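# Shelve floor cartons at the aisle's far-end shelving

## Task

Pick up every carton lying on the aisle floor and set each one on a shelf of the final shelving section at the far end of the aisle (either side is fine). Each carton must rest directly on the shelf board, not on top of another carton, must sit level, and must not overhang the shelf edge. The robot itself must not tip over or be left leaning, or the task fails.

## Robot and tools

ROBOT. TidyBot++: one mobile base (0.54 m long, 0.50 m wide, 0.38 m tall) on four powered casters, carrying a single seven-joint arm with a two-finger gripper. The shoulder sits 0.12 m ahead of the base centre, 0.68 m above the floor. Segments: upper arm 0.42 m, forearm 0.31 m, hand 0.31 m (wrist to hand point). The arm starts folded, hand pointing down, reaching up to 0.08 m past the base front. Cameras: base_camera (644x364 pinhole) and wrist_camera (644x476 fisheye, looks along the hand).

FRAMES. All positions in metres. Base frame: origin on the floor below the base centre, x forward, y left, z up. Odometry frame: the base frame as it was when the scene began. hand_pose is reported in the base frame and marks the centre of the closed finger pads; its local z axis runs out along the fingers, and the fingers open and close along its y axis.

TOOL move. One action per call. Action keys: base, joints, target, plus optional speeds and min_time_s; cameras and blocking are not part of the action. A call with no action simply returns state and images.
- base: an object of relative offsets from where the base is when the command starts, measured along the base axes at that moment: translate_m (forward +, -2 to 2 m), strafe_m (left +, -2 to 2 m), rotate_rad (counter-clockwise seen from above +, -6.3 to 6.3 rad). Translate and strafe together drive a straight line to that point.
- joints: absolute angle targets keyed by name: joint_1_rad (any angle; + is clockwise from above, opposite to heading), joint_2_rad (shoulder, -2.249 to 2.249, 0 = upper arm vertical, + leans forward), joint_3_rad (any angle), joint_4_rad (elbow, -2.579 to 2.579, 0 straight, negative bends forward when joint_3 is 3.14), joint_5_rad (any angle), joint_6_rad (wrist, -2.099 to 2.099), joint_7_rad (any angle; 1.57 with hand down opens fingers left/right), gripper_pos (0 fully open to 1 fully closed; pad gap about 85 x (1 - gripper_pos) mm). Any-angle joints go the short way; send steps under half a turn to go further.
- target: an absolute hand pose, one list of seven numbers [x, y, z, qw, qx, qy, qz], base frame, metres then unit quaternion, same form as hand_pose. With target, joints may only contain gripper_pos.
- speeds: per-action top speeds: translate_m and strafe_m 0.05 to 0.5 m/s (give the speed under only one of them when combining), rotate_rad 0.1 to 1.57 rad/s, gripper_pos 0.234 to 0.993 per second.
- min_time_s: 0.1 to 8 s, minimum duration of each arm motion.
- cameras: list of base_camera, wrist_camera or all; [] for none. Default: all for an empty call, none otherwise.
- blocking: true (default) returns once everything rests; false returns in about half a second with motion continuing. A later move overrides only the parts it names.

Other tools: wait(seconds 0 to 10, cameras) runs the scene without new commands and returns early if prior motion finishes. stop(cameras) brakes all your running motions. zoom_image(camera, region [x0, y0, x1, y1] in image pixels from top-left, at most 504 by 504) enlarges part of the newest image from that camera. finished_scene(scene: the current scene number) ends the scene for good; call nothing after it in the same reply.

RESULTS. base_odometry (odometry frame, heading in rad, -3.142 to 3.142, from wheel counts so slip shows as travel), base_tilt in degrees (forward/right positive), hand_pose, hand_target (where joint targets would put the hand), joint readings, motor_effort (% of max, peak in brackets), and statuses base_status, joint_status, hand_status: done, moving, off_target (resting short, maybe still pushing), not_followed (withheld by a check, e.g. self-collision or pose unreachable; dropped at action end), stopped, contact_stop, time_out, torque_fault. on_its_own lists what the robot did unasked. ARM HIT means a hard hit on the base or arm itself. MOTOR HOT and OVER-TEMPERATURE FAULT warn of heat. If a move or wait is refused, or an unrequested stop appears, the rest of that reply's move, wait and finished_scene calls are skipped.

USING THE ARM. target solutions favour postures near folded, so the elbow can swing; low, forward poses close to the base often miss and can drive the arm into the base. An unreachable pose is not rejected: the arm wanders then reports time_out. After done, fix residual error by adding (wanted minus measured hand_pose) to the previous target. To hold still, resend hand_target, not hand_pose. A hand pointing down reaches at most about 0.94 m high, and only near the base. Loads make the arm sag; correct the same way and never command a loaded joint to its current reading. No collision check protects the base or furniture; a blocked arm keeps pushing.

GRIPPER. off_target on gripper_pos means it closed on an object and is squeezing (about 100 N at slowest speed, up to 140 N at default). Closing to 1 with done means nothing was gripped. Avoid hard squeezes on cartons still resting on something.

AVOID. Dropping cartons or releasing them while moving, slamming into shelves, very hard pushes, twisting or yanking the gripper, torque faults (arm freezes 10 s), and overheating from holding loads stretched out. The robot can tip if the raised arm catches on something while the base moves, or if it swings out sideways while extended; back away or retract to right it. Every reply's thinking time also lets the scene run on.

Each tool is called after "Emit:" as name(argument=value, ...) on one line, values as JSON.

## Session

Emit:
move()

Scene clock: 0.00 s.
base_odometry: x=+0.000 y=+0.000 heading=+0.000
base_tilt: forward=+0.2 right=+0.5
base_status: not commanded
joint_positions: joint_1_rad=-0.032 joint_2_rad=-0.309 joint_3_rad=+3.135 joint_4_rad=-2.530 joint_5_rad=-0.018 joint_6_rad=-0.837 joint_7_rad=+1.613 gripper_pos=+0.000
joint_status: not commanded
motor_effort: joint_1_rad=+0 joint_2_rad=-2 joint_3_rad=+0 joint_4_rad=+13 joint_5_rad=+0 joint_6_rad=+2 joint_7_rad=-1
hand_pose: x=+0.2670 y=+0.0111 z=+0.5822 quat_wxyz=(-0.006, +0.999, +0.034, +0.042) (m; base frame)
hand_target: x=+0.2665 y=+0.0111 z=+0.5819 quat_wxyz=(-0.006, +0.999, +0.034, +0.041) (m; base frame)
hand_status: not commanded
pictures: base_camera, wrist_camera

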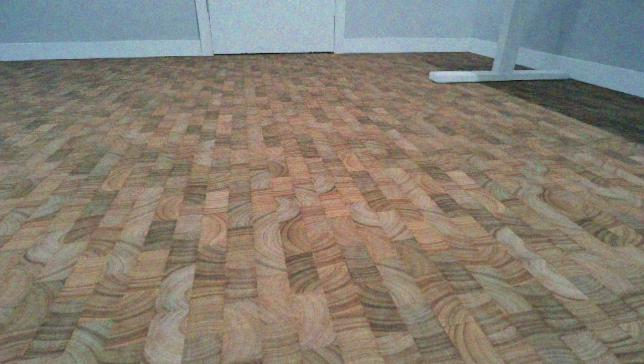

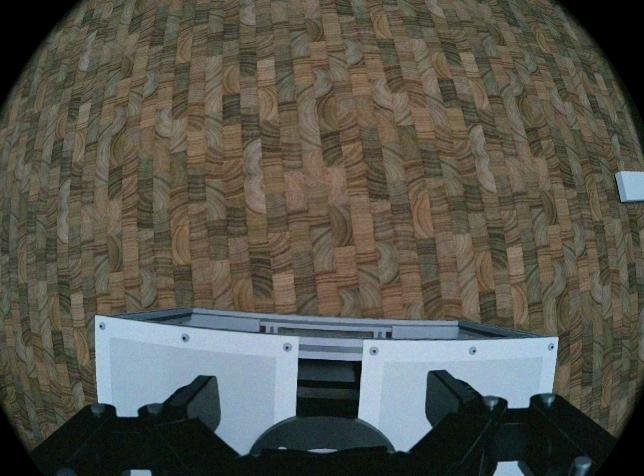

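Emit:
move(joints={"joint_6_rad": 0.45}, cameras=["all"])

Scene clock: 2.97 s.
move: done
base_odometry: x=+0.000 y=+0.000 heading=+0.000
base_tilt: forward=+0.1 right=+0.5
base_status: not commanded
joint_positions: joint_1_rad=-0.032 joint_2_rad=-0.309 joint_3_rad=+3.135 joint_4_rad=-2.529 joint_5_rad=-0.018 joint_6_rad=+0.349 joint_7_rad=+1.613 gripper_pos=+0.000
joint_status: all done
motor_effort: joint_1_rad=+0(1) joint_2_rad=-6(6) joint_3_rad=+0(1) joint_4_rad=+17(18) joint_5_rad=+1(2) joint_6_rad=+9(10) joint_7_rad=-1(2)
hand_pose: x=+0.5385 y=+0.0158 z=+0.8007 quat_wxyz=(-0.001, +0.804, +0.024, +0.594)
hand_target: x=+0.5458 y=+0.0156 z=+0.8299 quat_wxyz=(+0.000, +0.774, +0.023, +0.633)
hand_status: not commanded
pictures: base_camera, wrist_camera

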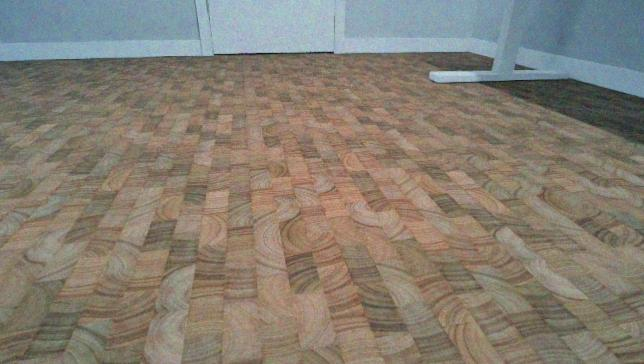

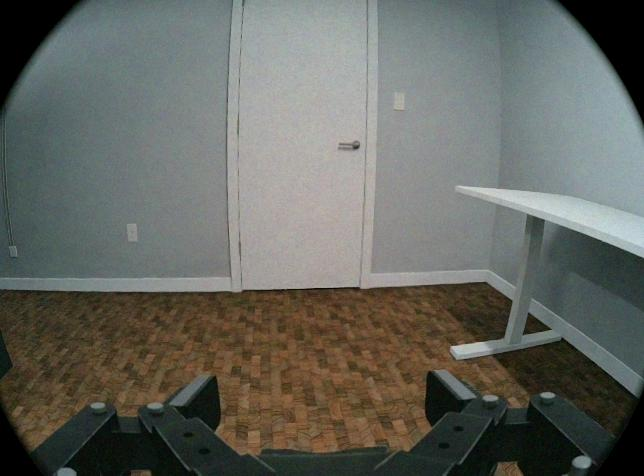

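Emit:
move(base={"rotate_rad": 1.2}, cameras=["all"])

Emit:
move(base={"rotate_rad": 1.2}, cameras=["all"])

Emit:
move(base={"rotate_rad": 1.2}, cameras=["all"])

Scene clock: 5.63 s.
move: done
base_odometry: x=+0.000 y=+0.000 heading=+1.200
base_tilt: forward=+0.1 right=+0.5
base_status: done
joint_positions: joint_1_rad=-0.032 joint_2_rad=-0.309 joint_3_rad=+3.134 joint_4_rad=-2.529 joint_5_rad=-0.018 joint_6_rad=+0.350 joint_7_rad=+1.613 gripper_pos=+0.000
joint_status: not commanded
motor_effort: joint_1_rad=+0(1) joint_2_rad=-6(7) joint_3_rad=+0(2) joint_4_rad=+18(18) joint_5_rad=+1(2) joint_6_rad=+9(10) joint_7_rad=-1(1)
hand_pose: x=+0.5385 y=+0.0162 z=+0.8007 quat_wxyz=(-0.001, +0.804, +0.025, +0.594)
hand_target: x=+0.5458 y=+0.0156 z=+0.8299 quat_wxyz=(+0.000, +0.774, +0.023, +0.633)
hand_status: not commanded
pictures: base_camera, wrist_camera

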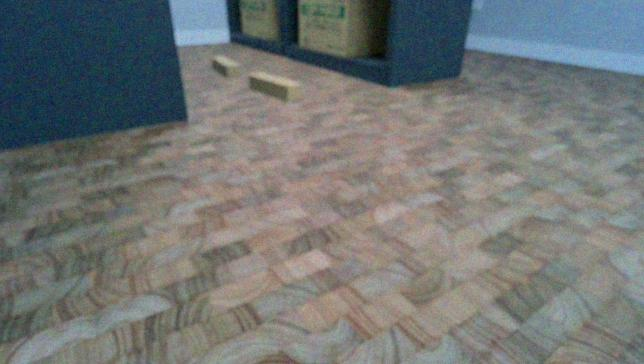

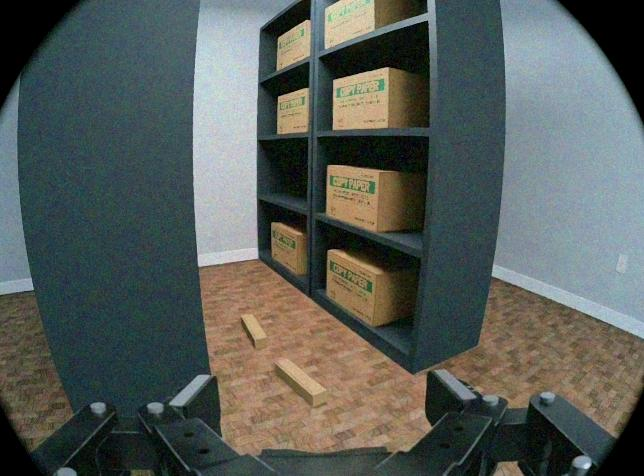

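Scene clock: 7.67 s.
move: done
base_odometry: x=+0.000 y=+0.000 heading=+2.399
base_tilt: forward=+0.1 right=+0.5
base_status: done
joint_positions: joint_1_rad=-0.032 joint_2_rad=-0.309 joint_3_rad=+3.133 joint_4_rad=-2.529 joint_5_rad=-0.018 joint_6_rad=+0.350 joint_7_rad=+1.613 gripper_pos=+0.000
joint_status: not commanded
motor_effort: joint_1_rad=+0(1) joint_2_rad=-6(7) joint_3_rad=+0(1) joint_4_rad=+18(18) joint_5_rad=+1(2) joint_6_rad=+9(9) joint_7_rad=-1(2)
hand_pose: x=+0.5385 y=+0.0165 z=+0.8007 quat_wxyz=(-0.001, +0.804, +0.025, +0.594)
hand_target: x=+0.5458 y=+0.0156 z=+0.8299 quat_wxyz=(+0.000, +0.774, +0.023, +0.633)
hand_status: not commanded
pictures: base_camera, wrist_camera

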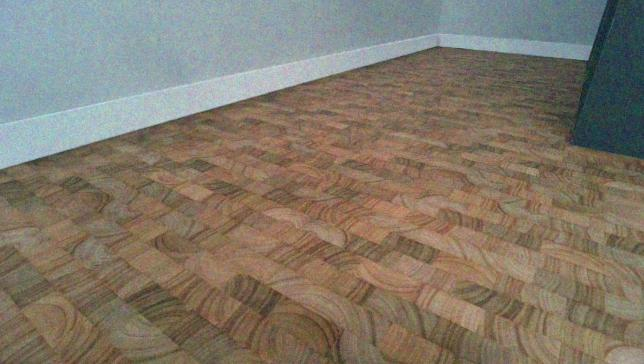

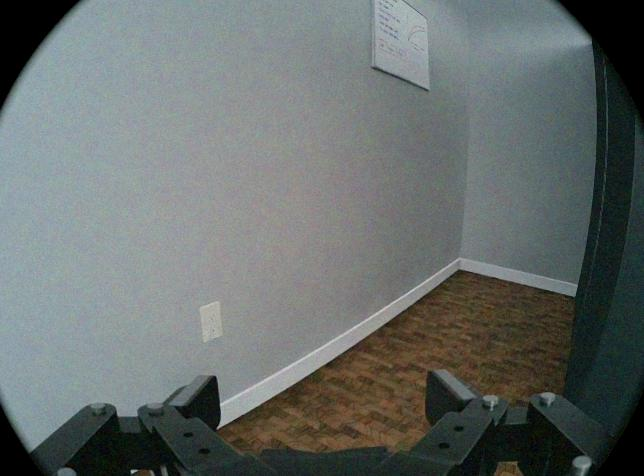

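Scene clock: 9.70 s.
move: done
base_odometry: x=+0.000 y=+0.000 heading=-2.684
base_tilt: forward=+0.2 right=+0.5
base_status: done
joint_positions: joint_1_rad=-0.032 joint_2_rad=-0.309 joint_3_rad=+3.133 joint_4_rad=-2.529 joint_5_rad=-0.018 joint_6_rad=+0.350 joint_7_rad=+1.613 gripper_pos=+0.000
joint_status: not commanded
motor_effort: joint_1_rad=+0(1) joint_2_rad=-6(7) joint_3_rad=+0(2) joint_4_rad=+18(19) joint_5_rad=+1(2) joint_6_rad=+9(10) joint_7_rad=-1(1)
hand_pose: x=+0.5385 y=+0.0167 z=+0.8007 quat_wxyz=(-0.001, +0.804, +0.025, +0.594)
hand_target: x=+0.5458 y=+0.0156 z=+0.8299 quat_wxyz=(+0.000, +0.774, +0.023, +0.633)
hand_status: not commanded
pictures: base_camera, wrist_camera

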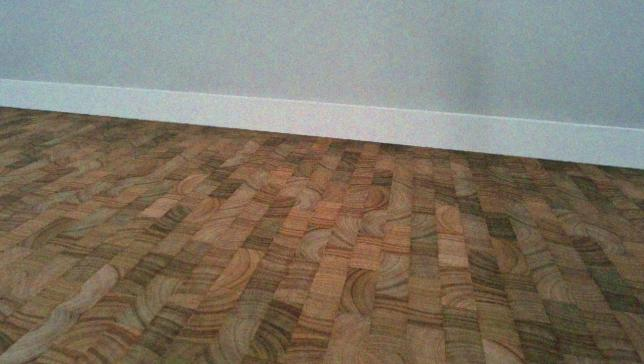

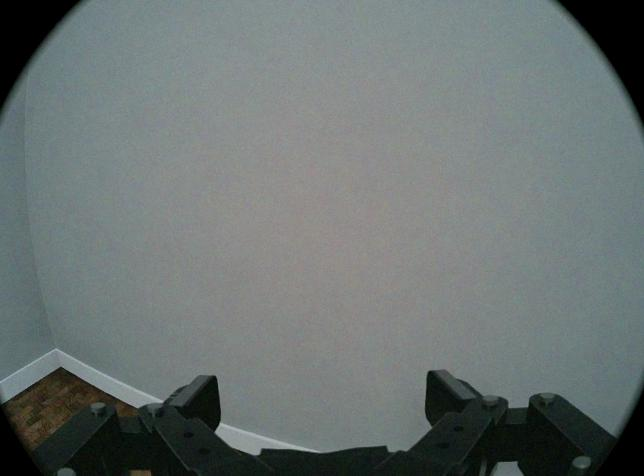

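Emit:
move(base={"rotate_rad": -2.03}, cameras=["all"])

Emit:
move(base={"strafe_m": -0.8}, cameras=["all"])

Scene clock: 13.50 s.
move: done
base_odometry: x=+0.000 y=+0.000 heading=+1.569
base_tilt: forward=+0.2 right=+0.5
base_status: done
joint_positions: joint_1_rad=-0.032 joint_2_rad=-0.309 joint_3_rad=+3.134 joint_4_rad=-2.529 joint_5_rad=-0.018 joint_6_rad=+0.350 joint_7_rad=+1.613 gripper_pos=+0.000
joint_status: not commanded
motor_effort: joint_1_rad=+0(1) joint_2_rad=-6(7) joint_3_rad=+0(2) joint_4_rad=+18(19) joint_5_rad=+1(2) joint_6_rad=+9(10) joint_7_rad=-1(1)
hand_pose: x=+0.5385 y=+0.0163 z=+0.8008 quat_wxyz=(-0.001, +0.804, +0.025, +0.594)
hand_target: x=+0.5458 y=+0.0156 z=+0.8299 quat_wxyz=(+0.000, +0.774, +0.023, +0.633)
hand_status: not commanded
pictures: base_camera, wrist_camera

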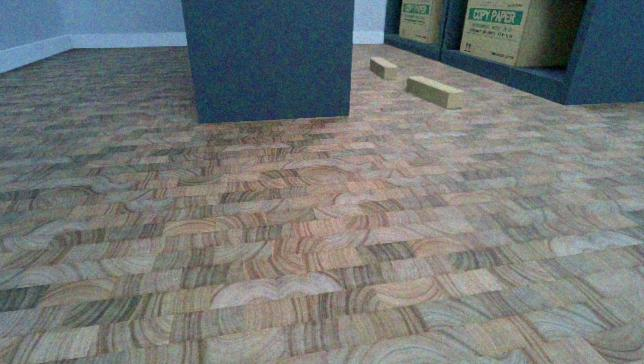

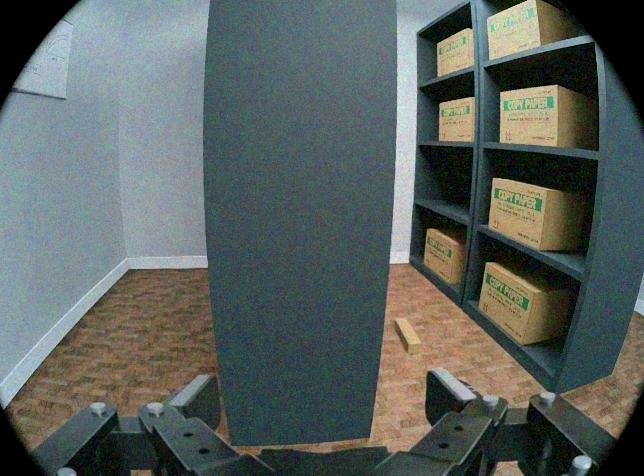

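Scene clock: 16.47 s.
move: done
base_odometry: x=+0.800 y=-0.001 heading=+1.569
base_tilt: forward=+0.2 right=+0.5
base_status: done
joint_positions: joint_1_rad=-0.032 joint_2_rad=-0.309 joint_3_rad=+3.134 joint_4_rad=-2.529 joint_5_rad=-0.018 joint_6_rad=+0.350 joint_7_rad=+1.613 gripper_pos=+0.000
joint_status: not commanded
motor_effort: joint_1_rad=+0(1) joint_2_rad=-6(6) joint_3_rad=+1(2) joint_4_rad=+17(18) joint_5_rad=+1(2) joint_6_rad=+9(10) joint_7_rad=-1(1)
hand_pose: x=+0.5385 y=+0.0163 z=+0.8008 quat_wxyz=(-0.001, +0.804, +0.025, +0.594)
hand_target: x=+0.5458 y=+0.0156 z=+0.8299 quat_wxyz=(+0.000, +0.774, +0.023, +0.633)
hand_status: not commanded
pictures: base_camera, wrist_camera

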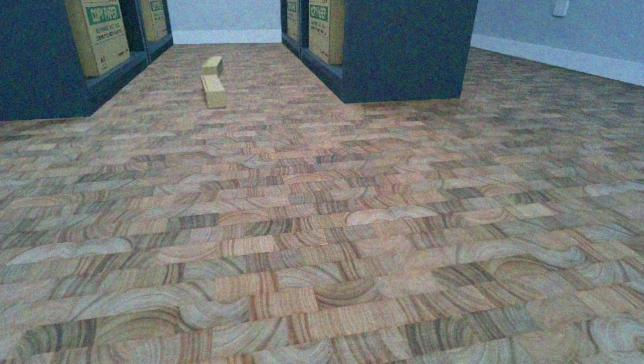

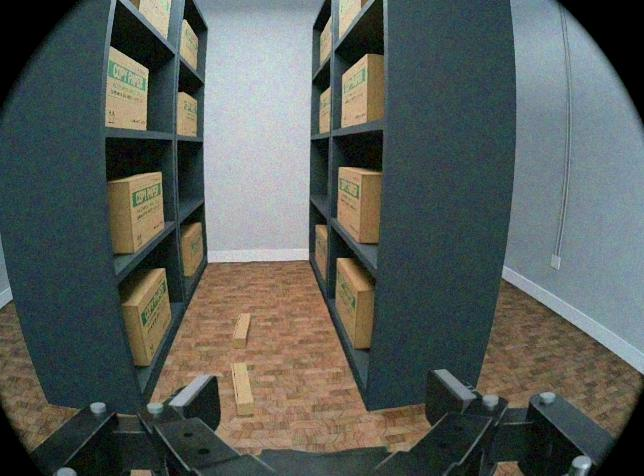

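Emit:
move(base={"strafe_m": 0.25, "translate_m": 0.4}, joints={"joint_6_rad": 0.1}, cameras=["all"])

Scene clock: 36.63 s.
move: done
base_odometry: x=+0.551 y=+0.399 heading=+1.568
base_tilt: forward=+0.1 right=+0.5
base_status: done
joint_positions: joint_1_rad=-0.032 joint_2_rad=-0.309 joint_3_rad=+3.134 joint_4_rad=-2.534 joint_5_rad=-0.018 joint_6_rad=+0.123 joint_7_rad=+1.613 gripper_pos=+0.000
joint_status: all done
motor_effort: joint_1_rad=+0(1) joint_2_rad=-5(8) joint_3_rad=+0(1) joint_4_rad=+17(19) joint_5_rad=+1(2) joint_6_rad=+9(10) joint_7_rad=+0(1)
hand_pose: x=+0.5084 y=+0.0162 z=+0.7334 quat_wxyz=(-0.002, +0.868, +0.027, +0.496)
hand_target: x=+0.5059 y=+0.0158 z=+0.7291 quat_wxyz=(-0.002, +0.872, +0.027, +0.488)
hand_status: not commanded
pictures: base_camera, wrist_camera

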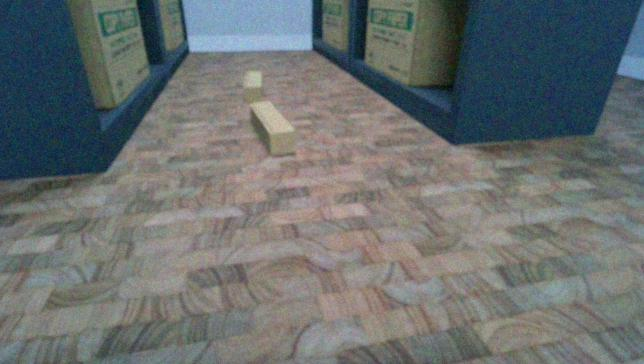

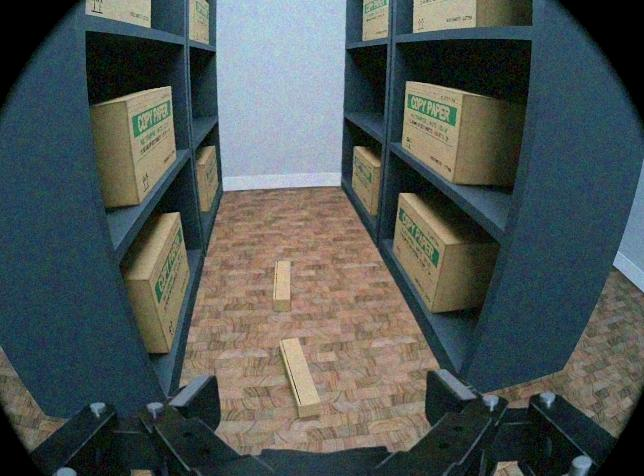

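Emit:
zoom_image(camera="wrist_camera", region=[200, 240, 420, 440])

Scaled by 2.291.

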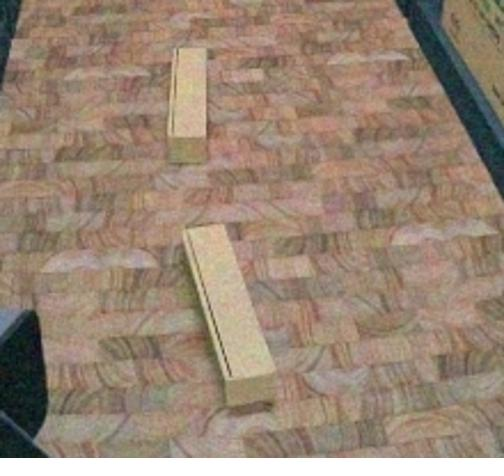

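Emit:
move(base={"translate_m": 0.408, "strafe_m": -0.108, "rotate_rad": 0.283}, joints={"joint_1_rad": 0.0, "joint_2_rad": 1.40, "joint_3_rad": 3.14, "joint_4_rad": -1.75, "joint_5_rad": 0.0, "joint_6_rad": 0.8, "joint_7_rad": 1.57}, cameras=["all"])

Scene clock: 45.80 s.
move: done
base_odometry: x=+0.660 y=+0.807 heading=+1.852
base_tilt: forward=+0.1 right=+0.5
base_status: done
joint_positions: joint_1_rad=-0.018 joint_2_rad=+1.356 joint_3_rad=+3.134 joint_4_rad=-1.764 joint_5_rad=-0.018 joint_6_rad=+0.704 joint_7_rad=+1.613 gripper_pos=+0.000
joint_status: all done
motor_effort: joint_1_rad=+0(2) joint_2_rad=-35(37) joint_3_rad=-1(3) joint_4_rad=+5(19) joint_5_rad=+1(3) joint_6_rad=+7(9) joint_7_rad=-1(2)
hand_pose: x=+0.7434 y=+0.0137 z=+0.2245 quat_wxyz=(+0.003, +0.935, +0.019, +0.355)
hand_target: x=+0.7525 y=+0.0023 z=+0.2203 quat_wxyz=(-0.001, +0.923, -0.001, +0.386)
hand_status: not commanded
pictures: base_camera, wrist_camera

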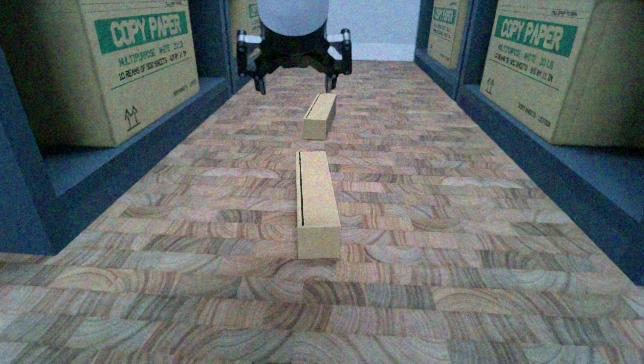

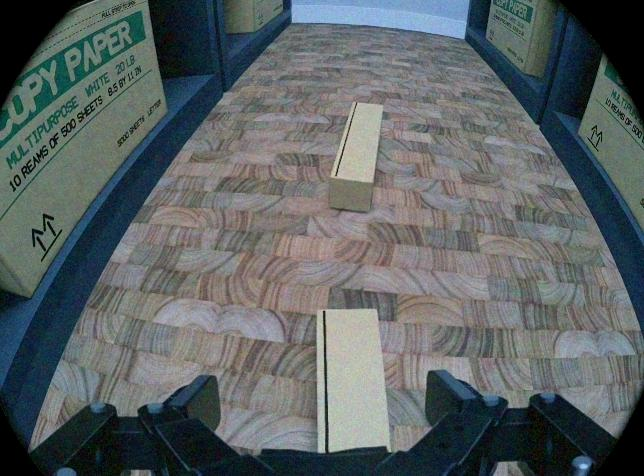

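Emit:
move(base={"strafe_m": -0.03}, joints={"joint_2_rad": 1.68, "joint_4_rad": -1.487, "joint_6_rad": 0.874}, cameras=["all"])

Scene clock: 51.53 s.
move: done
base_odometry: x=+0.689 y=+0.816 heading=+1.852
base_tilt: forward=+0.2 right=+0.5
base_status: done
joint_positions: joint_1_rad=+0.000 joint_2_rad=+1.643 joint_3_rad=+3.139 joint_4_rad=-1.500 joint_5_rad=-0.018 joint_6_rad=+0.777 joint_7_rad=+1.613 gripper_pos=+0.000
joint_status: all done
motor_effort: joint_1_rad=+0(3) joint_2_rad=-35(39) joint_3_rad=-1(3) joint_4_rad=+4(6) joint_5_rad=+2(2) joint_6_rad=+7(8) joint_7_rad=+0(2)
hand_pose: x=+0.7559 y=-0.0014 z=+0.1147 quat_wxyz=(+0.010, +0.926, +0.010, +0.378)
hand_target: x=+0.7629 y=+0.0022 z=+0.1159 quat_wxyz=(-0.001, +0.911, -0.001, +0.412)
hand_status: not commanded
pictures: base_camera, wrist_camera

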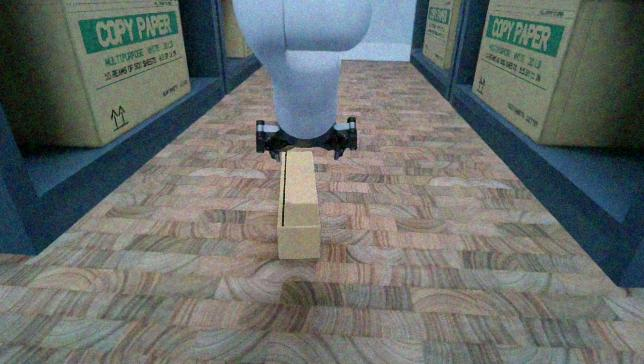

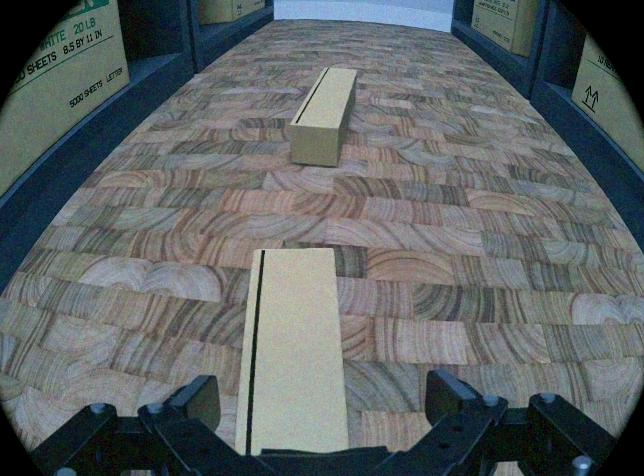

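Emit:
move(base={"strafe_m": 0.008}, joints={"joint_1_rad": -0.03}, cameras=["wrist_camera"])

Scene clock: 54.03 s.
move: done
base_odometry: x=+0.681 y=+0.814 heading=+1.852
base_tilt: forward=+0.2 right=+0.5
base_status: done
joint_positions: joint_1_rad=-0.028 joint_2_rad=+1.643 joint_3_rad=+3.138 joint_4_rad=-1.500 joint_5_rad=-0.018 joint_6_rad=+0.778 joint_7_rad=+1.613 gripper_pos=+0.000
joint_status: all done
motor_effort: joint_1_rad=+0(3) joint_2_rad=-36(36) joint_3_rad=-1(2) joint_4_rad=+4(5) joint_5_rad=+1(2) joint_6_rad=+6(7) joint_7_rad=+0(1)
hand_pose: x=+0.7560 y=+0.0169 z=+0.1149 quat_wxyz=(+0.005, +0.925, +0.023, +0.379)
hand_target: x=+0.7625 y=+0.0215 z=+0.1159 quat_wxyz=(-0.007, +0.911, +0.013, +0.412)
hand_status: not commanded

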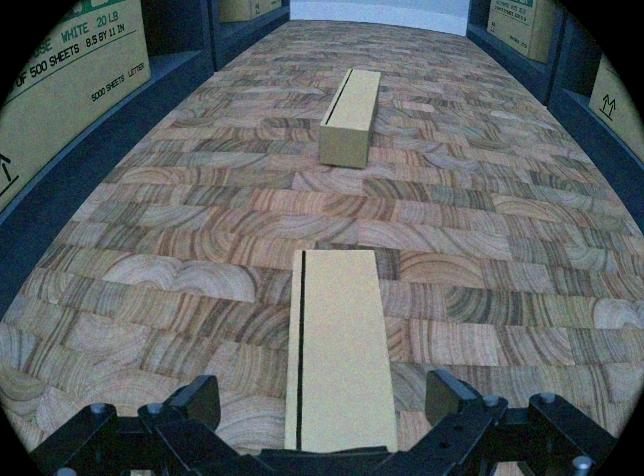

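Emit:
move(base={"strafe_m": -0.01}, joints={"joint_2_rad": 1.873, "joint_4_rad": -1.244, "joint_6_rad": 0.745}, min_time_s=1.5, cameras=["all"])

Scene clock: 57.27 s.
move: done
base_odometry: x=+0.691 y=+0.816 heading=+1.852
base_tilt: forward=+0.2 right=+0.5
base_status: done
joint_positions: joint_1_rad=-0.026 joint_2_rad=+1.825 joint_3_rad=+3.139 joint_4_rad=-1.255 joint_5_rad=-0.018 joint_6_rad=+0.778 joint_7_rad=+1.613 gripper_pos=+0.000
joint_status: all done
motor_effort: joint_1_rad=+0(3) joint_2_rad=-36(37) joint_3_rad=-1(3) joint_4_rad=+5(7) joint_5_rad=+1(2) joint_6_rad=+7(8) joint_7_rad=-1(1)
hand_pose: x=+0.7771 y=+0.0153 z=+0.0545 quat_wxyz=(+0.006, +0.913, +0.021, +0.408)
hand_target: x=+0.7447 y=+0.0208 z=+0.0188 quat_wxyz=(-0.006, +0.927, +0.013, +0.375)
hand_status: not commanded
pictures: base_camera, wrist_camera

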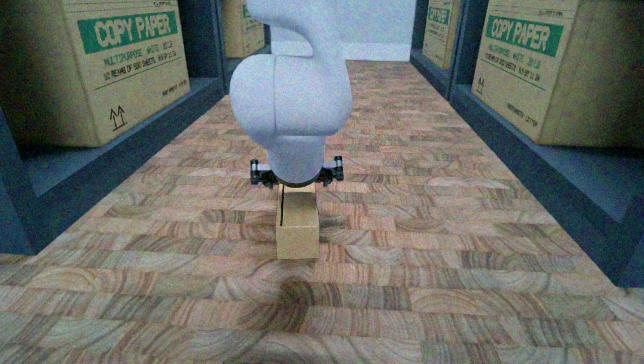

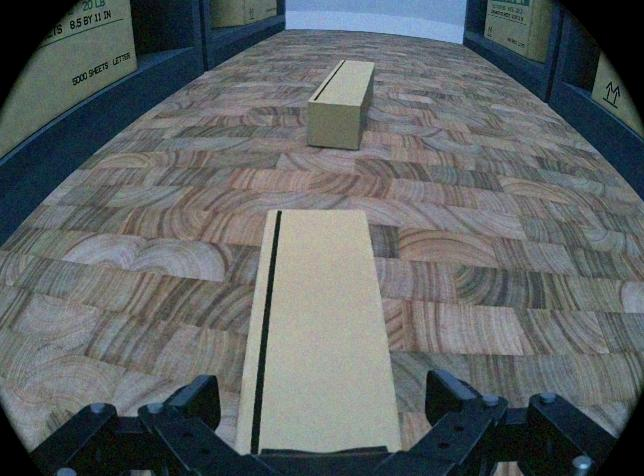

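Emit:
move(joints={"joint_6_rad": 0.66}, min_time_s=1.0, cameras=["wrist_camera"])

Scene clock: 59.23 s.
move: done
base_odometry: x=+0.691 y=+0.816 heading=+1.852
base_tilt: forward=+0.2 right=+0.6
base_status: not commanded
joint_positions: joint_1_rad=-0.026 joint_2_rad=+1.825 joint_3_rad=+3.139 joint_4_rad=-1.255 joint_5_rad=-0.018 joint_6_rad=+0.735 joint_7_rad=+1.613 gripper_pos=+0.000
joint_status: all done
motor_effort: joint_1_rad=+0(0) joint_2_rad=-35(36) joint_3_rad=-1(1) joint_4_rad=+6(7) joint_5_rad=+1(2) joint_6_rad=+7(8) joint_7_rad=+0(1)
hand_pose: x=+0.7679 y=+0.0153 z=+0.0446 quat_wxyz=(+0.005, +0.922, +0.022, +0.388)
hand_target: x=+0.7250 y=+0.0203 z=+0.0012 quat_wxyz=(-0.006, +0.942, +0.013, +0.336)
hand_status: not commanded

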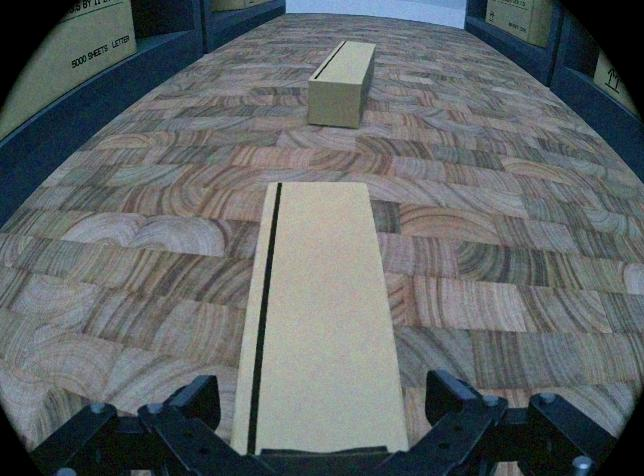

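Emit:
move(joints={"joint_2_rad": 1.89}, min_time_s=1.0, cameras=["base_camera"])

Scene clock: 60.97 s.
move: done
base_odometry: x=+0.691 y=+0.816 heading=+1.852
base_tilt: forward=+0.2 right=+0.6
base_status: not commanded
joint_positions: joint_1_rad=-0.026 joint_2_rad=+1.839 joint_3_rad=+3.139 joint_4_rad=-1.255 joint_5_rad=-0.018 joint_6_rad=+0.735 joint_7_rad=+1.613 gripper_pos=+0.000
joint_status: all done
motor_effort: joint_1_rad=+0(1) joint_2_rad=-35(36) joint_3_rad=-1(1) joint_4_rad=+5(6) joint_5_rad=+1(2) joint_6_rad=+7(7) joint_7_rad=+0(1)
hand_pose: x=+0.7587 y=+0.0151 z=+0.0354 quat_wxyz=(+0.005, +0.924, +0.022, +0.381)
hand_target: x=+0.7133 y=+0.0199 z=-0.0090 quat_wxyz=(-0.006, +0.945, +0.013, +0.328)
hand_status: not commanded

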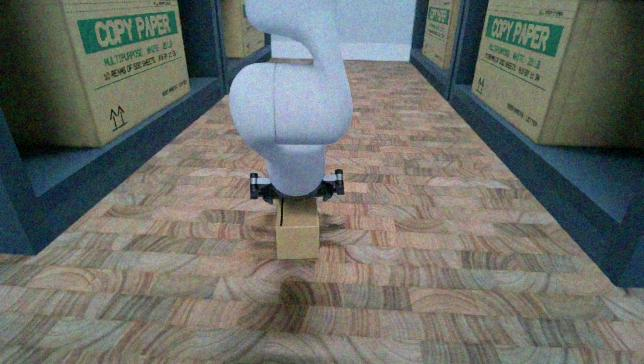

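Emit:
move(joints={"gripper_pos": 0.33}, speeds={"gripper_pos": 0.234}, cameras=["wrist_camera"])

Emit:
move(joints={"gripper_pos": 0.36}, speeds={"gripper_pos": 0.234}, cameras=["wrist_camera"])

Scene clock: 63.97 s.
move: done
base_odometry: x=+0.691 y=+0.816 heading=+1.852
base_tilt: forward=+0.2 right=+0.5
base_status: not commanded
joint_positions: joint_1_rad=-0.027 joint_2_rad=+1.839 joint_3_rad=+3.138 joint_4_rad=-1.254 joint_5_rad=-0.018 joint_6_rad=+0.734 joint_7_rad=+1.612 gripper_pos=+0.329
joint_status: all done
motor_effort: joint_1_rad=+1(3) joint_2_rad=-27(36) joint_3_rad=+0(2) joint_4_rad=+6(7) joint_5_rad=+1(2) joint_6_rad=+2(7) joint_7_rad=+0(1)
hand_pose: x=+0.7596 y=+0.0163 z=+0.0358 quat_wxyz=(+0.005, +0.924, +0.022, +0.382)
hand_target: x=+0.7133 y=+0.0199 z=-0.0090 quat_wxyz=(-0.006, +0.945, +0.013, +0.328)
hand_status: not commanded

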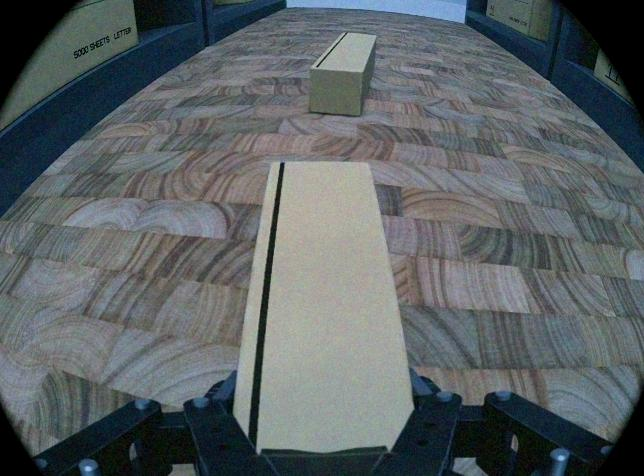

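Scene clock: 65.30 s.
move: done
base_odometry: x=+0.691 y=+0.816 heading=+1.852
base_tilt: forward=+0.2 right=+0.6
base_status: not commanded
joint_positions: joint_1_rad=-0.027 joint_2_rad=+1.839 joint_3_rad=+3.138 joint_4_rad=-1.253 joint_5_rad=-0.018 joint_6_rad=+0.734 joint_7_rad=+1.612 gripper_pos=+0.356
joint_status: all done
motor_effort: joint_1_rad=+1(1) joint_2_rad=-24(28) joint_3_rad=+0(1) joint_4_rad=+4(6) joint_5_rad=+0(2) joint_6_rad=+0(3) joint_7_rad=+0(1)
hand_pose: x=+0.7600 y=+0.0163 z=+0.0360 quat_wxyz=(+0.005, +0.924, +0.022, +0.382)
hand_target: x=+0.7133 y=+0.0199 z=-0.0090 quat_wxyz=(-0.006, +0.945, +0.013, +0.328)
hand_status: not commanded

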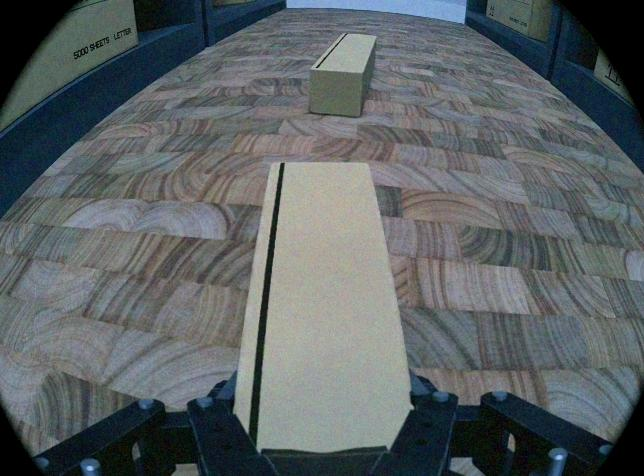

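Emit:
move(joints={"joint_2_rad": 1.80, "joint_6_rad": 0.72, "gripper_pos": 0.33}, min_time_s=1.0, cameras=["base_camera"])

Scene clock: 67.80 s.
move: done
base_odometry: x=+0.691 y=+0.816 heading=+1.852
base_tilt: forward=+0.2 right=+0.6
base_status: not commanded
joint_positions: joint_1_rad=-0.027 joint_2_rad=+1.837 joint_3_rad=+3.138 joint_4_rad=-1.252 joint_5_rad=-0.018 joint_6_rad=+0.734 joint_7_rad=+1.612 gripper_pos=+0.330
joint_status: all done
motor_effort: joint_1_rad=+0(1) joint_2_rad=-35(35) joint_3_rad=-1(1) joint_4_rad=+6(6) joint_5_rad=+1(2) joint_6_rad=+7(8) joint_7_rad=-1(2)
hand_pose: x=+0.7616 y=+0.0163 z=+0.0372 quat_wxyz=(+0.004, +0.923, +0.022, +0.383)
hand_target: x=+0.7861 y=+0.0221 z=+0.0605 quat_wxyz=(-0.007, +0.918, +0.013, +0.397)
hand_status: not commanded

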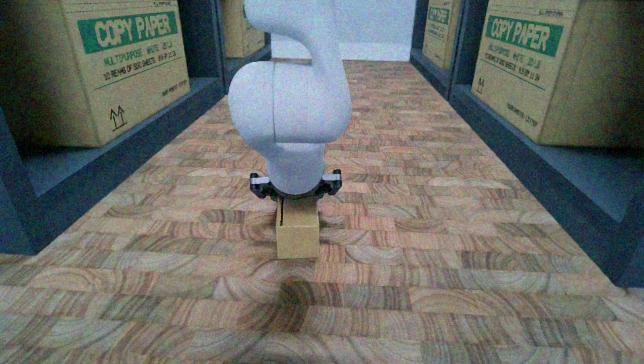

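Emit:
move(joints={"joint_2_rad": 1.765}, min_time_s=1.0, cameras=[])

Scene clock: 69.37 s.
move: done
base_odometry: x=+0.691 y=+0.816 heading=+1.852
base_tilt: forward=+0.2 right=+0.5
base_status: not commanded
joint_positions: joint_1_rad=-0.027 joint_2_rad=+1.809 joint_3_rad=+3.138 joint_4_rad=-1.252 joint_5_rad=-0.018 joint_6_rad=+0.734 joint_7_rad=+1.612 gripper_pos=+0.330
joint_status: all done
motor_effort: joint_1_rad=+0(1) joint_2_rad=-37(37) joint_3_rad=-1(1) joint_4_rad=+6(7) joint_5_rad=+0(2) joint_6_rad=+7(8) joint_7_rad=-1(2)
hand_pose: x=+0.7794 y=+0.0168 z=+0.0554 quat_wxyz=(+0.004, +0.918, +0.022, +0.396)
hand_target: x=+0.8075 y=+0.0227 z=+0.0842 quat_wxyz=(-0.007, +0.910, +0.013, +0.413)
hand_status: not commanded

Emit:
move(joints={"joint_2_rad": 1.866}, min_time_s=1.0, cameras=[])

Scene clock: 71.03 s.
move: done
base_odometry: x=+0.691 y=+0.816 heading=+1.852
base_tilt: forward=+0.2 right=+0.6
base_status: not commanded
joint_positions: joint_1_rad=-0.027 joint_2_rad=+1.823 joint_3_rad=+3.138 joint_4_rad=-1.252 joint_5_rad=-0.018 joint_6_rad=+0.734 joint_7_rad=+1.612 gripper_pos=+0.330
joint_status: all done
motor_effort: joint_1_rad=+0(1) joint_2_rad=-36(37) joint_3_rad=-1(1) joint_4_rad=+7(8) joint_5_rad=+2(2) joint_6_rad=+7(8) joint_7_rad=-1(2)
hand_pose: x=+0.7710 y=+0.0166 z=+0.0467 quat_wxyz=(+0.004, +0.921, +0.022, +0.390)
hand_target: x=+0.7437 y=+0.0208 z=+0.0178 quat_wxyz=(-0.006, +0.930, +0.013, +0.367)
hand_status: not commanded

Emit:
move(joints={"gripper_pos": 0.37}, speeds={"gripper_pos": 0.234}, cameras=[])

Emit:
move(joints={"gripper_pos": 0.385}, speeds={"gripper_pos": 0.234}, cameras=["all"])

Scene clock: 72.77 s.
move: done
base_odometry: x=+0.691 y=+0.816 heading=+1.852
base_tilt: forward=+0.2 right=+0.6
base_status: not commanded
joint_positions: joint_1_rad=-0.027 joint_2_rad=+1.823 joint_3_rad=+3.138 joint_4_rad=-1.252 joint_5_rad=-0.018 joint_6_rad=+0.734 joint_7_rad=+1.612 gripper_pos=+0.367
joint_status: all done
motor_effort: joint_1_rad=+0(1) joint_2_rad=-36(37) joint_3_rad=-1(1) joint_4_rad=+6(7) joint_5_rad=+2(2) joint_6_rad=+7(8) joint_7_rad=+0(1)
hand_pose: x=+0.7710 y=+0.0166 z=+0.0467 quat_wxyz=(+0.004, +0.921, +0.022, +0.390)
hand_target: x=+0.7437 y=+0.0208 z=+0.0178 quat_wxyz=(-0.006, +0.930, +0.013, +0.367)
hand_status: not commanded

Scene clock: 73.43 s.
move: off_target
base_odometry: x=+0.691 y=+0.816 heading=+1.852
base_tilt: forward=+0.2 right=+0.5
base_status: not commanded
joint_positions: joint_1_rad=-0.027 joint_2_rad=+1.823 joint_3_rad=+3.138 joint_4_rad=-1.252 joint_5_rad=-0.018 joint_6_rad=+0.734 joint_7_rad=+1.612 gripper_pos=+0.367
joint_status: gripper_pos off_target (ended at +0.367, target +0.385)
motor_effort: joint_1_rad=+0(1) joint_2_rad=-37(37) joint_3_rad=-1(1) joint_4_rad=+7(7) joint_5_rad=+1(2) joint_6_rad=+7(8) joint_7_rad=-1(1)
hand_pose: x=+0.7710 y=+0.0166 z=+0.0467 quat_wxyz=(+0.004, +0.921, +0.022, +0.390)
hand_target: x=+0.7437 y=+0.0208 z=+0.0178 quat_wxyz=(-0.006, +0.930, +0.013, +0.367)
hand_status: not commanded
pictures: base_camera, wrist_camera

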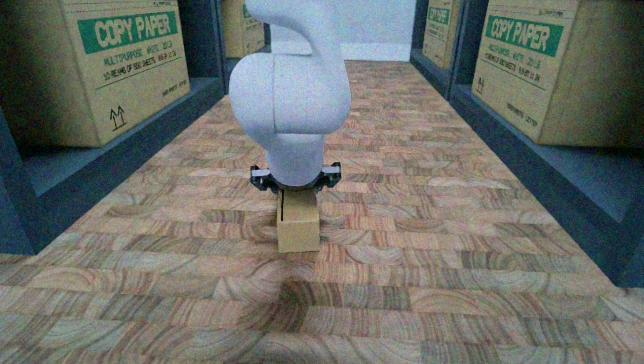

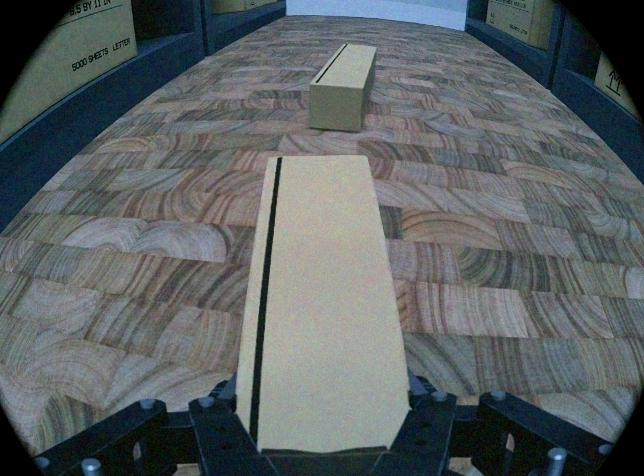

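Emit:
move(joints={"gripper_pos": 0.374}, speeds={"gripper_pos": 0.234}, cameras=[])

Emit:
move(joints={"joint_2_rad": 1.55, "joint_4_rad": -1.39, "joint_6_rad": 0.62}, min_time_s=2.0, cameras=["all"])

Scene clock: 79.70 s.
move: off_target
base_odometry: x=+0.691 y=+0.816 heading=+1.852
base_tilt: forward=+0.2 right=+0.6
base_status: not commanded
joint_positions: joint_1_rad=-0.027 joint_2_rad=+1.823 joint_3_rad=+3.138 joint_4_rad=-1.252 joint_5_rad=-0.018 joint_6_rad=+0.734 joint_7_rad=+1.612 gripper_pos=+0.367
joint_status: gripper_pos off_target (ended at +0.367, target +0.374)
motor_effort: joint_1_rad=+0(1) joint_2_rad=-37(37) joint_3_rad=-1(1) joint_4_rad=+6(6) joint_5_rad=+1(2) joint_6_rad=+8(8) joint_7_rad=-1(1)
hand_pose: x=+0.7710 y=+0.0166 z=+0.0467 quat_wxyz=(+0.004, +0.921, +0.022, +0.390)
hand_target: x=+0.7437 y=+0.0208 z=+0.0178 quat_wxyz=(-0.006, +0.930, +0.013, +0.367)
hand_status: not commanded

Scene clock: 82.27 s.
move: done
base_odometry: x=+0.691 y=+0.816 heading=+1.852
base_tilt: forward=+0.2 right=+0.5
base_status: not commanded
joint_positions: joint_1_rad=-0.027 joint_2_rad=+1.590 joint_3_rad=+3.138 joint_4_rad=-1.378 joint_5_rad=-0.018 joint_6_rad=+0.692 joint_7_rad=+1.612 gripper_pos=+0.367
joint_status: all done
motor_effort: joint_1_rad=+0(1) joint_2_rad=-39(40) joint_3_rad=-1(1) joint_4_rad=+8(9) joint_5_rad=+1(2) joint_6_rad=+8(8) joint_7_rad=-1(2)
hand_pose: x=+0.8306 y=+0.0185 z=+0.1623 quat_wxyz=(+0.004, +0.908, +0.021, +0.419)
hand_target: x=+0.8302 y=+0.0235 z=+0.1706 quat_wxyz=(-0.007, +0.917, +0.013, +0.399)
hand_status: not commanded
pictures: base_camera, wrist_camera

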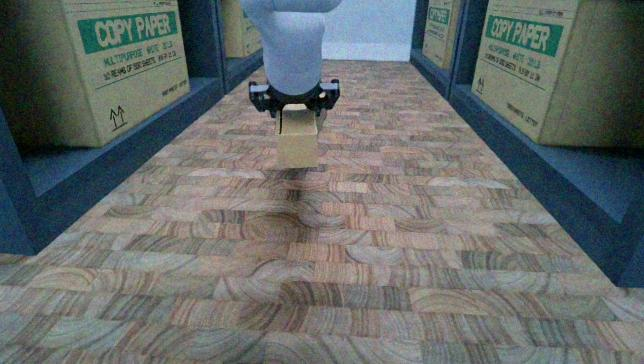

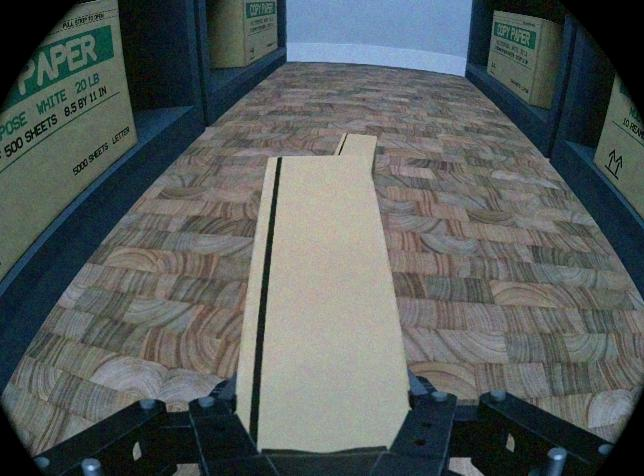

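Emit:
move(joints={"joint_2_rad": -0.50, "joint_4_rad": -2.46, "joint_6_rad": -0.40}, min_time_s=3.0, cameras=["wrist_camera"])

Emit:
move(joints={"joint_1_rad": 1.57}, min_time_s=2.5, cameras=["wrist_camera"])

Scene clock: 86.43 s.
move: done
base_odometry: x=+0.691 y=+0.816 heading=+1.852
base_tilt: forward=+0.1 right=+0.5
base_status: not commanded
joint_positions: joint_1_rad=-0.027 joint_2_rad=-0.480 joint_3_rad=+3.138 joint_4_rad=-2.442 joint_5_rad=-0.018 joint_6_rad=-0.324 joint_7_rad=+1.612 gripper_pos=+0.367
joint_status: all done
motor_effort: joint_1_rad=+0(1) joint_2_rad=-2(43) joint_3_rad=+0(1) joint_4_rad=+19(20) joint_5_rad=+1(2) joint_6_rad=+8(9) joint_7_rad=+0(2)
hand_pose: x=+0.4500 y=+0.0132 z=+0.7307 quat_wxyz=(-0.003, +0.910, +0.026, +0.415)
hand_target: x=+0.4272 y=+0.0111 z=+0.7108 quat_wxyz=(-0.006, +0.924, +0.014, +0.381)
hand_status: not commanded

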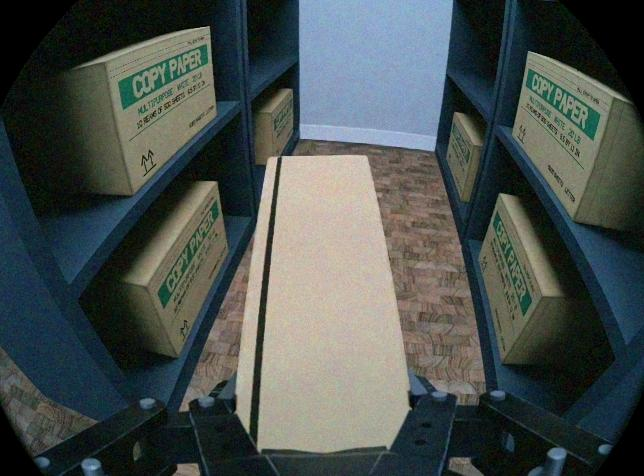

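Scene clock: 89.23 s.
move: done
base_odometry: x=+0.691 y=+0.816 heading=+1.852
base_tilt: forward=+0.2 right=+0.5
base_status: not commanded
joint_positions: joint_1_rad=+1.552 joint_2_rad=-0.480 joint_3_rad=+3.138 joint_4_rad=-2.442 joint_5_rad=-0.018 joint_6_rad=-0.327 joint_7_rad=+1.612 gripper_pos=+0.367
joint_status: all done
motor_effort: joint_1_rad=+0(2) joint_2_rad=-2(2) joint_3_rad=+0(1) joint_4_rad=+19(20) joint_5_rad=+1(2) joint_6_rad=+8(8) joint_7_rad=-1(2)
hand_pose: x=+0.1296 y=-0.3306 z=+0.7302 quat_wxyz=(+0.291, +0.660, -0.628, +0.293)
hand_target: x=+0.1211 y=-0.3084 z=+0.7108 quat_wxyz=(+0.269, +0.654, -0.653, +0.270)
hand_status: not commanded

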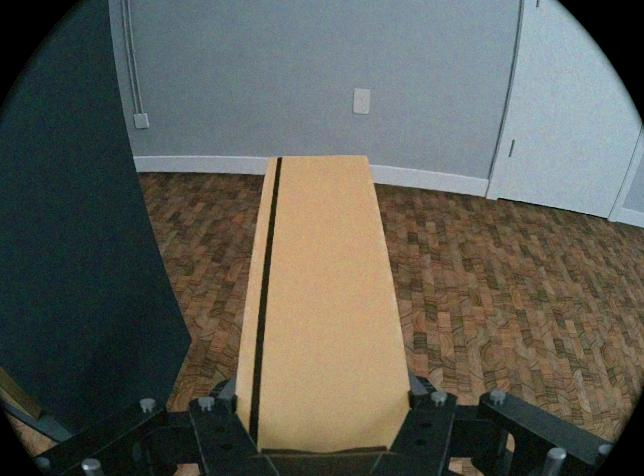

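Emit:
move(joints={"joint_2_rad": 1.77, "joint_4_rad": -1.35, "joint_6_rad": 0.847}, min_time_s=3.5, cameras=["all"])

Scene clock: 94.27 s.
move: done
base_odometry: x=+0.691 y=+0.816 heading=+1.852
base_tilt: forward=+0.1 right=+0.6
base_status: not commanded
joint_positions: joint_1_rad=+1.552 joint_2_rad=+1.728 joint_3_rad=+3.138 joint_4_rad=-1.365 joint_5_rad=-0.018 joint_6_rad=+0.745 joint_7_rad=+1.612 gripper_pos=+0.367
joint_status: all done
motor_effort: joint_1_rad=+0(1) joint_2_rad=-37(41) joint_3_rad=-1(1) joint_4_rad=+5(20) joint_5_rad=+1(2) joint_6_rad=+7(9) joint_7_rad=-1(2)
hand_pose: x=+0.1304 y=-0.6527 z=+0.0837 quat_wxyz=(+0.278, +0.665, -0.639, +0.269)
hand_target: x=+0.1216 y=-0.6569 z=+0.0832 quat_wxyz=(+0.297, +0.641, -0.642, +0.298)
hand_status: not commanded
pictures: base_camera, wrist_camera

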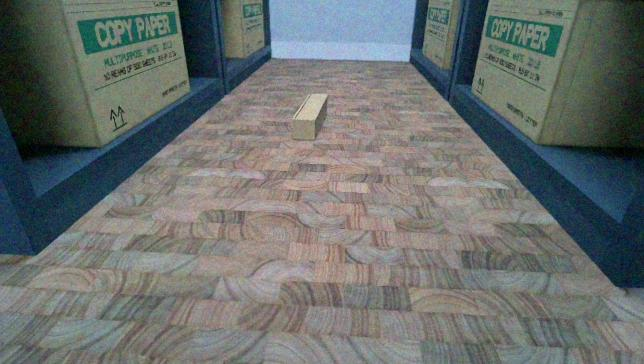

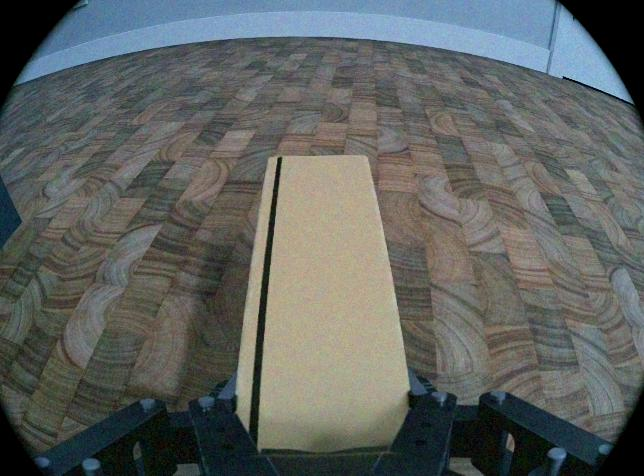

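Emit:
move(joints={"joint_2_rad": 1.845, "joint_4_rad": -1.245, "joint_6_rad": 0.66}, min_time_s=2, cameras=["wrist_camera"])

Scene clock: 97.77 s.
move: done
base_odometry: x=+0.691 y=+0.816 heading=+1.852
base_tilt: forward=+0.1 right=+0.6
base_status: not commanded
joint_positions: joint_1_rad=+1.552 joint_2_rad=+1.796 joint_3_rad=+3.138 joint_4_rad=-1.260 joint_5_rad=-0.018 joint_6_rad=+0.729 joint_7_rad=+1.612 gripper_pos=+0.367
joint_status: all done
motor_effort: joint_1_rad=+0(1) joint_2_rad=-37(38) joint_3_rad=-1(1) joint_4_rad=+6(8) joint_5_rad=+2(2) joint_6_rad=+7(8) joint_7_rad=-1(2)
hand_pose: x=+0.1306 y=-0.6632 z=+0.0610 quat_wxyz=(+0.284, +0.662, -0.637, +0.276)
hand_target: x=+0.1216 y=-0.6246 z=+0.0182 quat_wxyz=(+0.246, +0.662, -0.663, +0.247)
hand_status: not commanded

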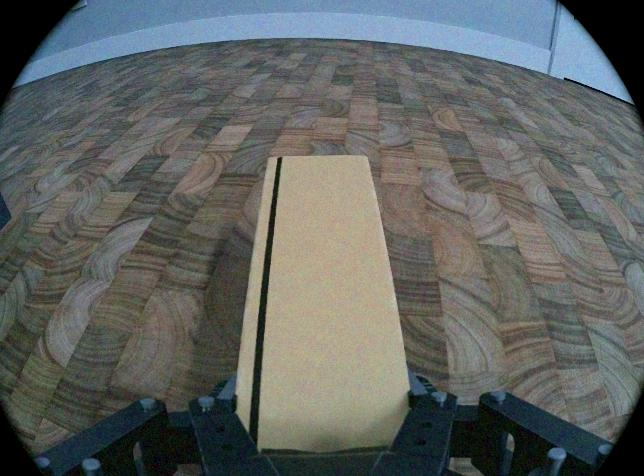

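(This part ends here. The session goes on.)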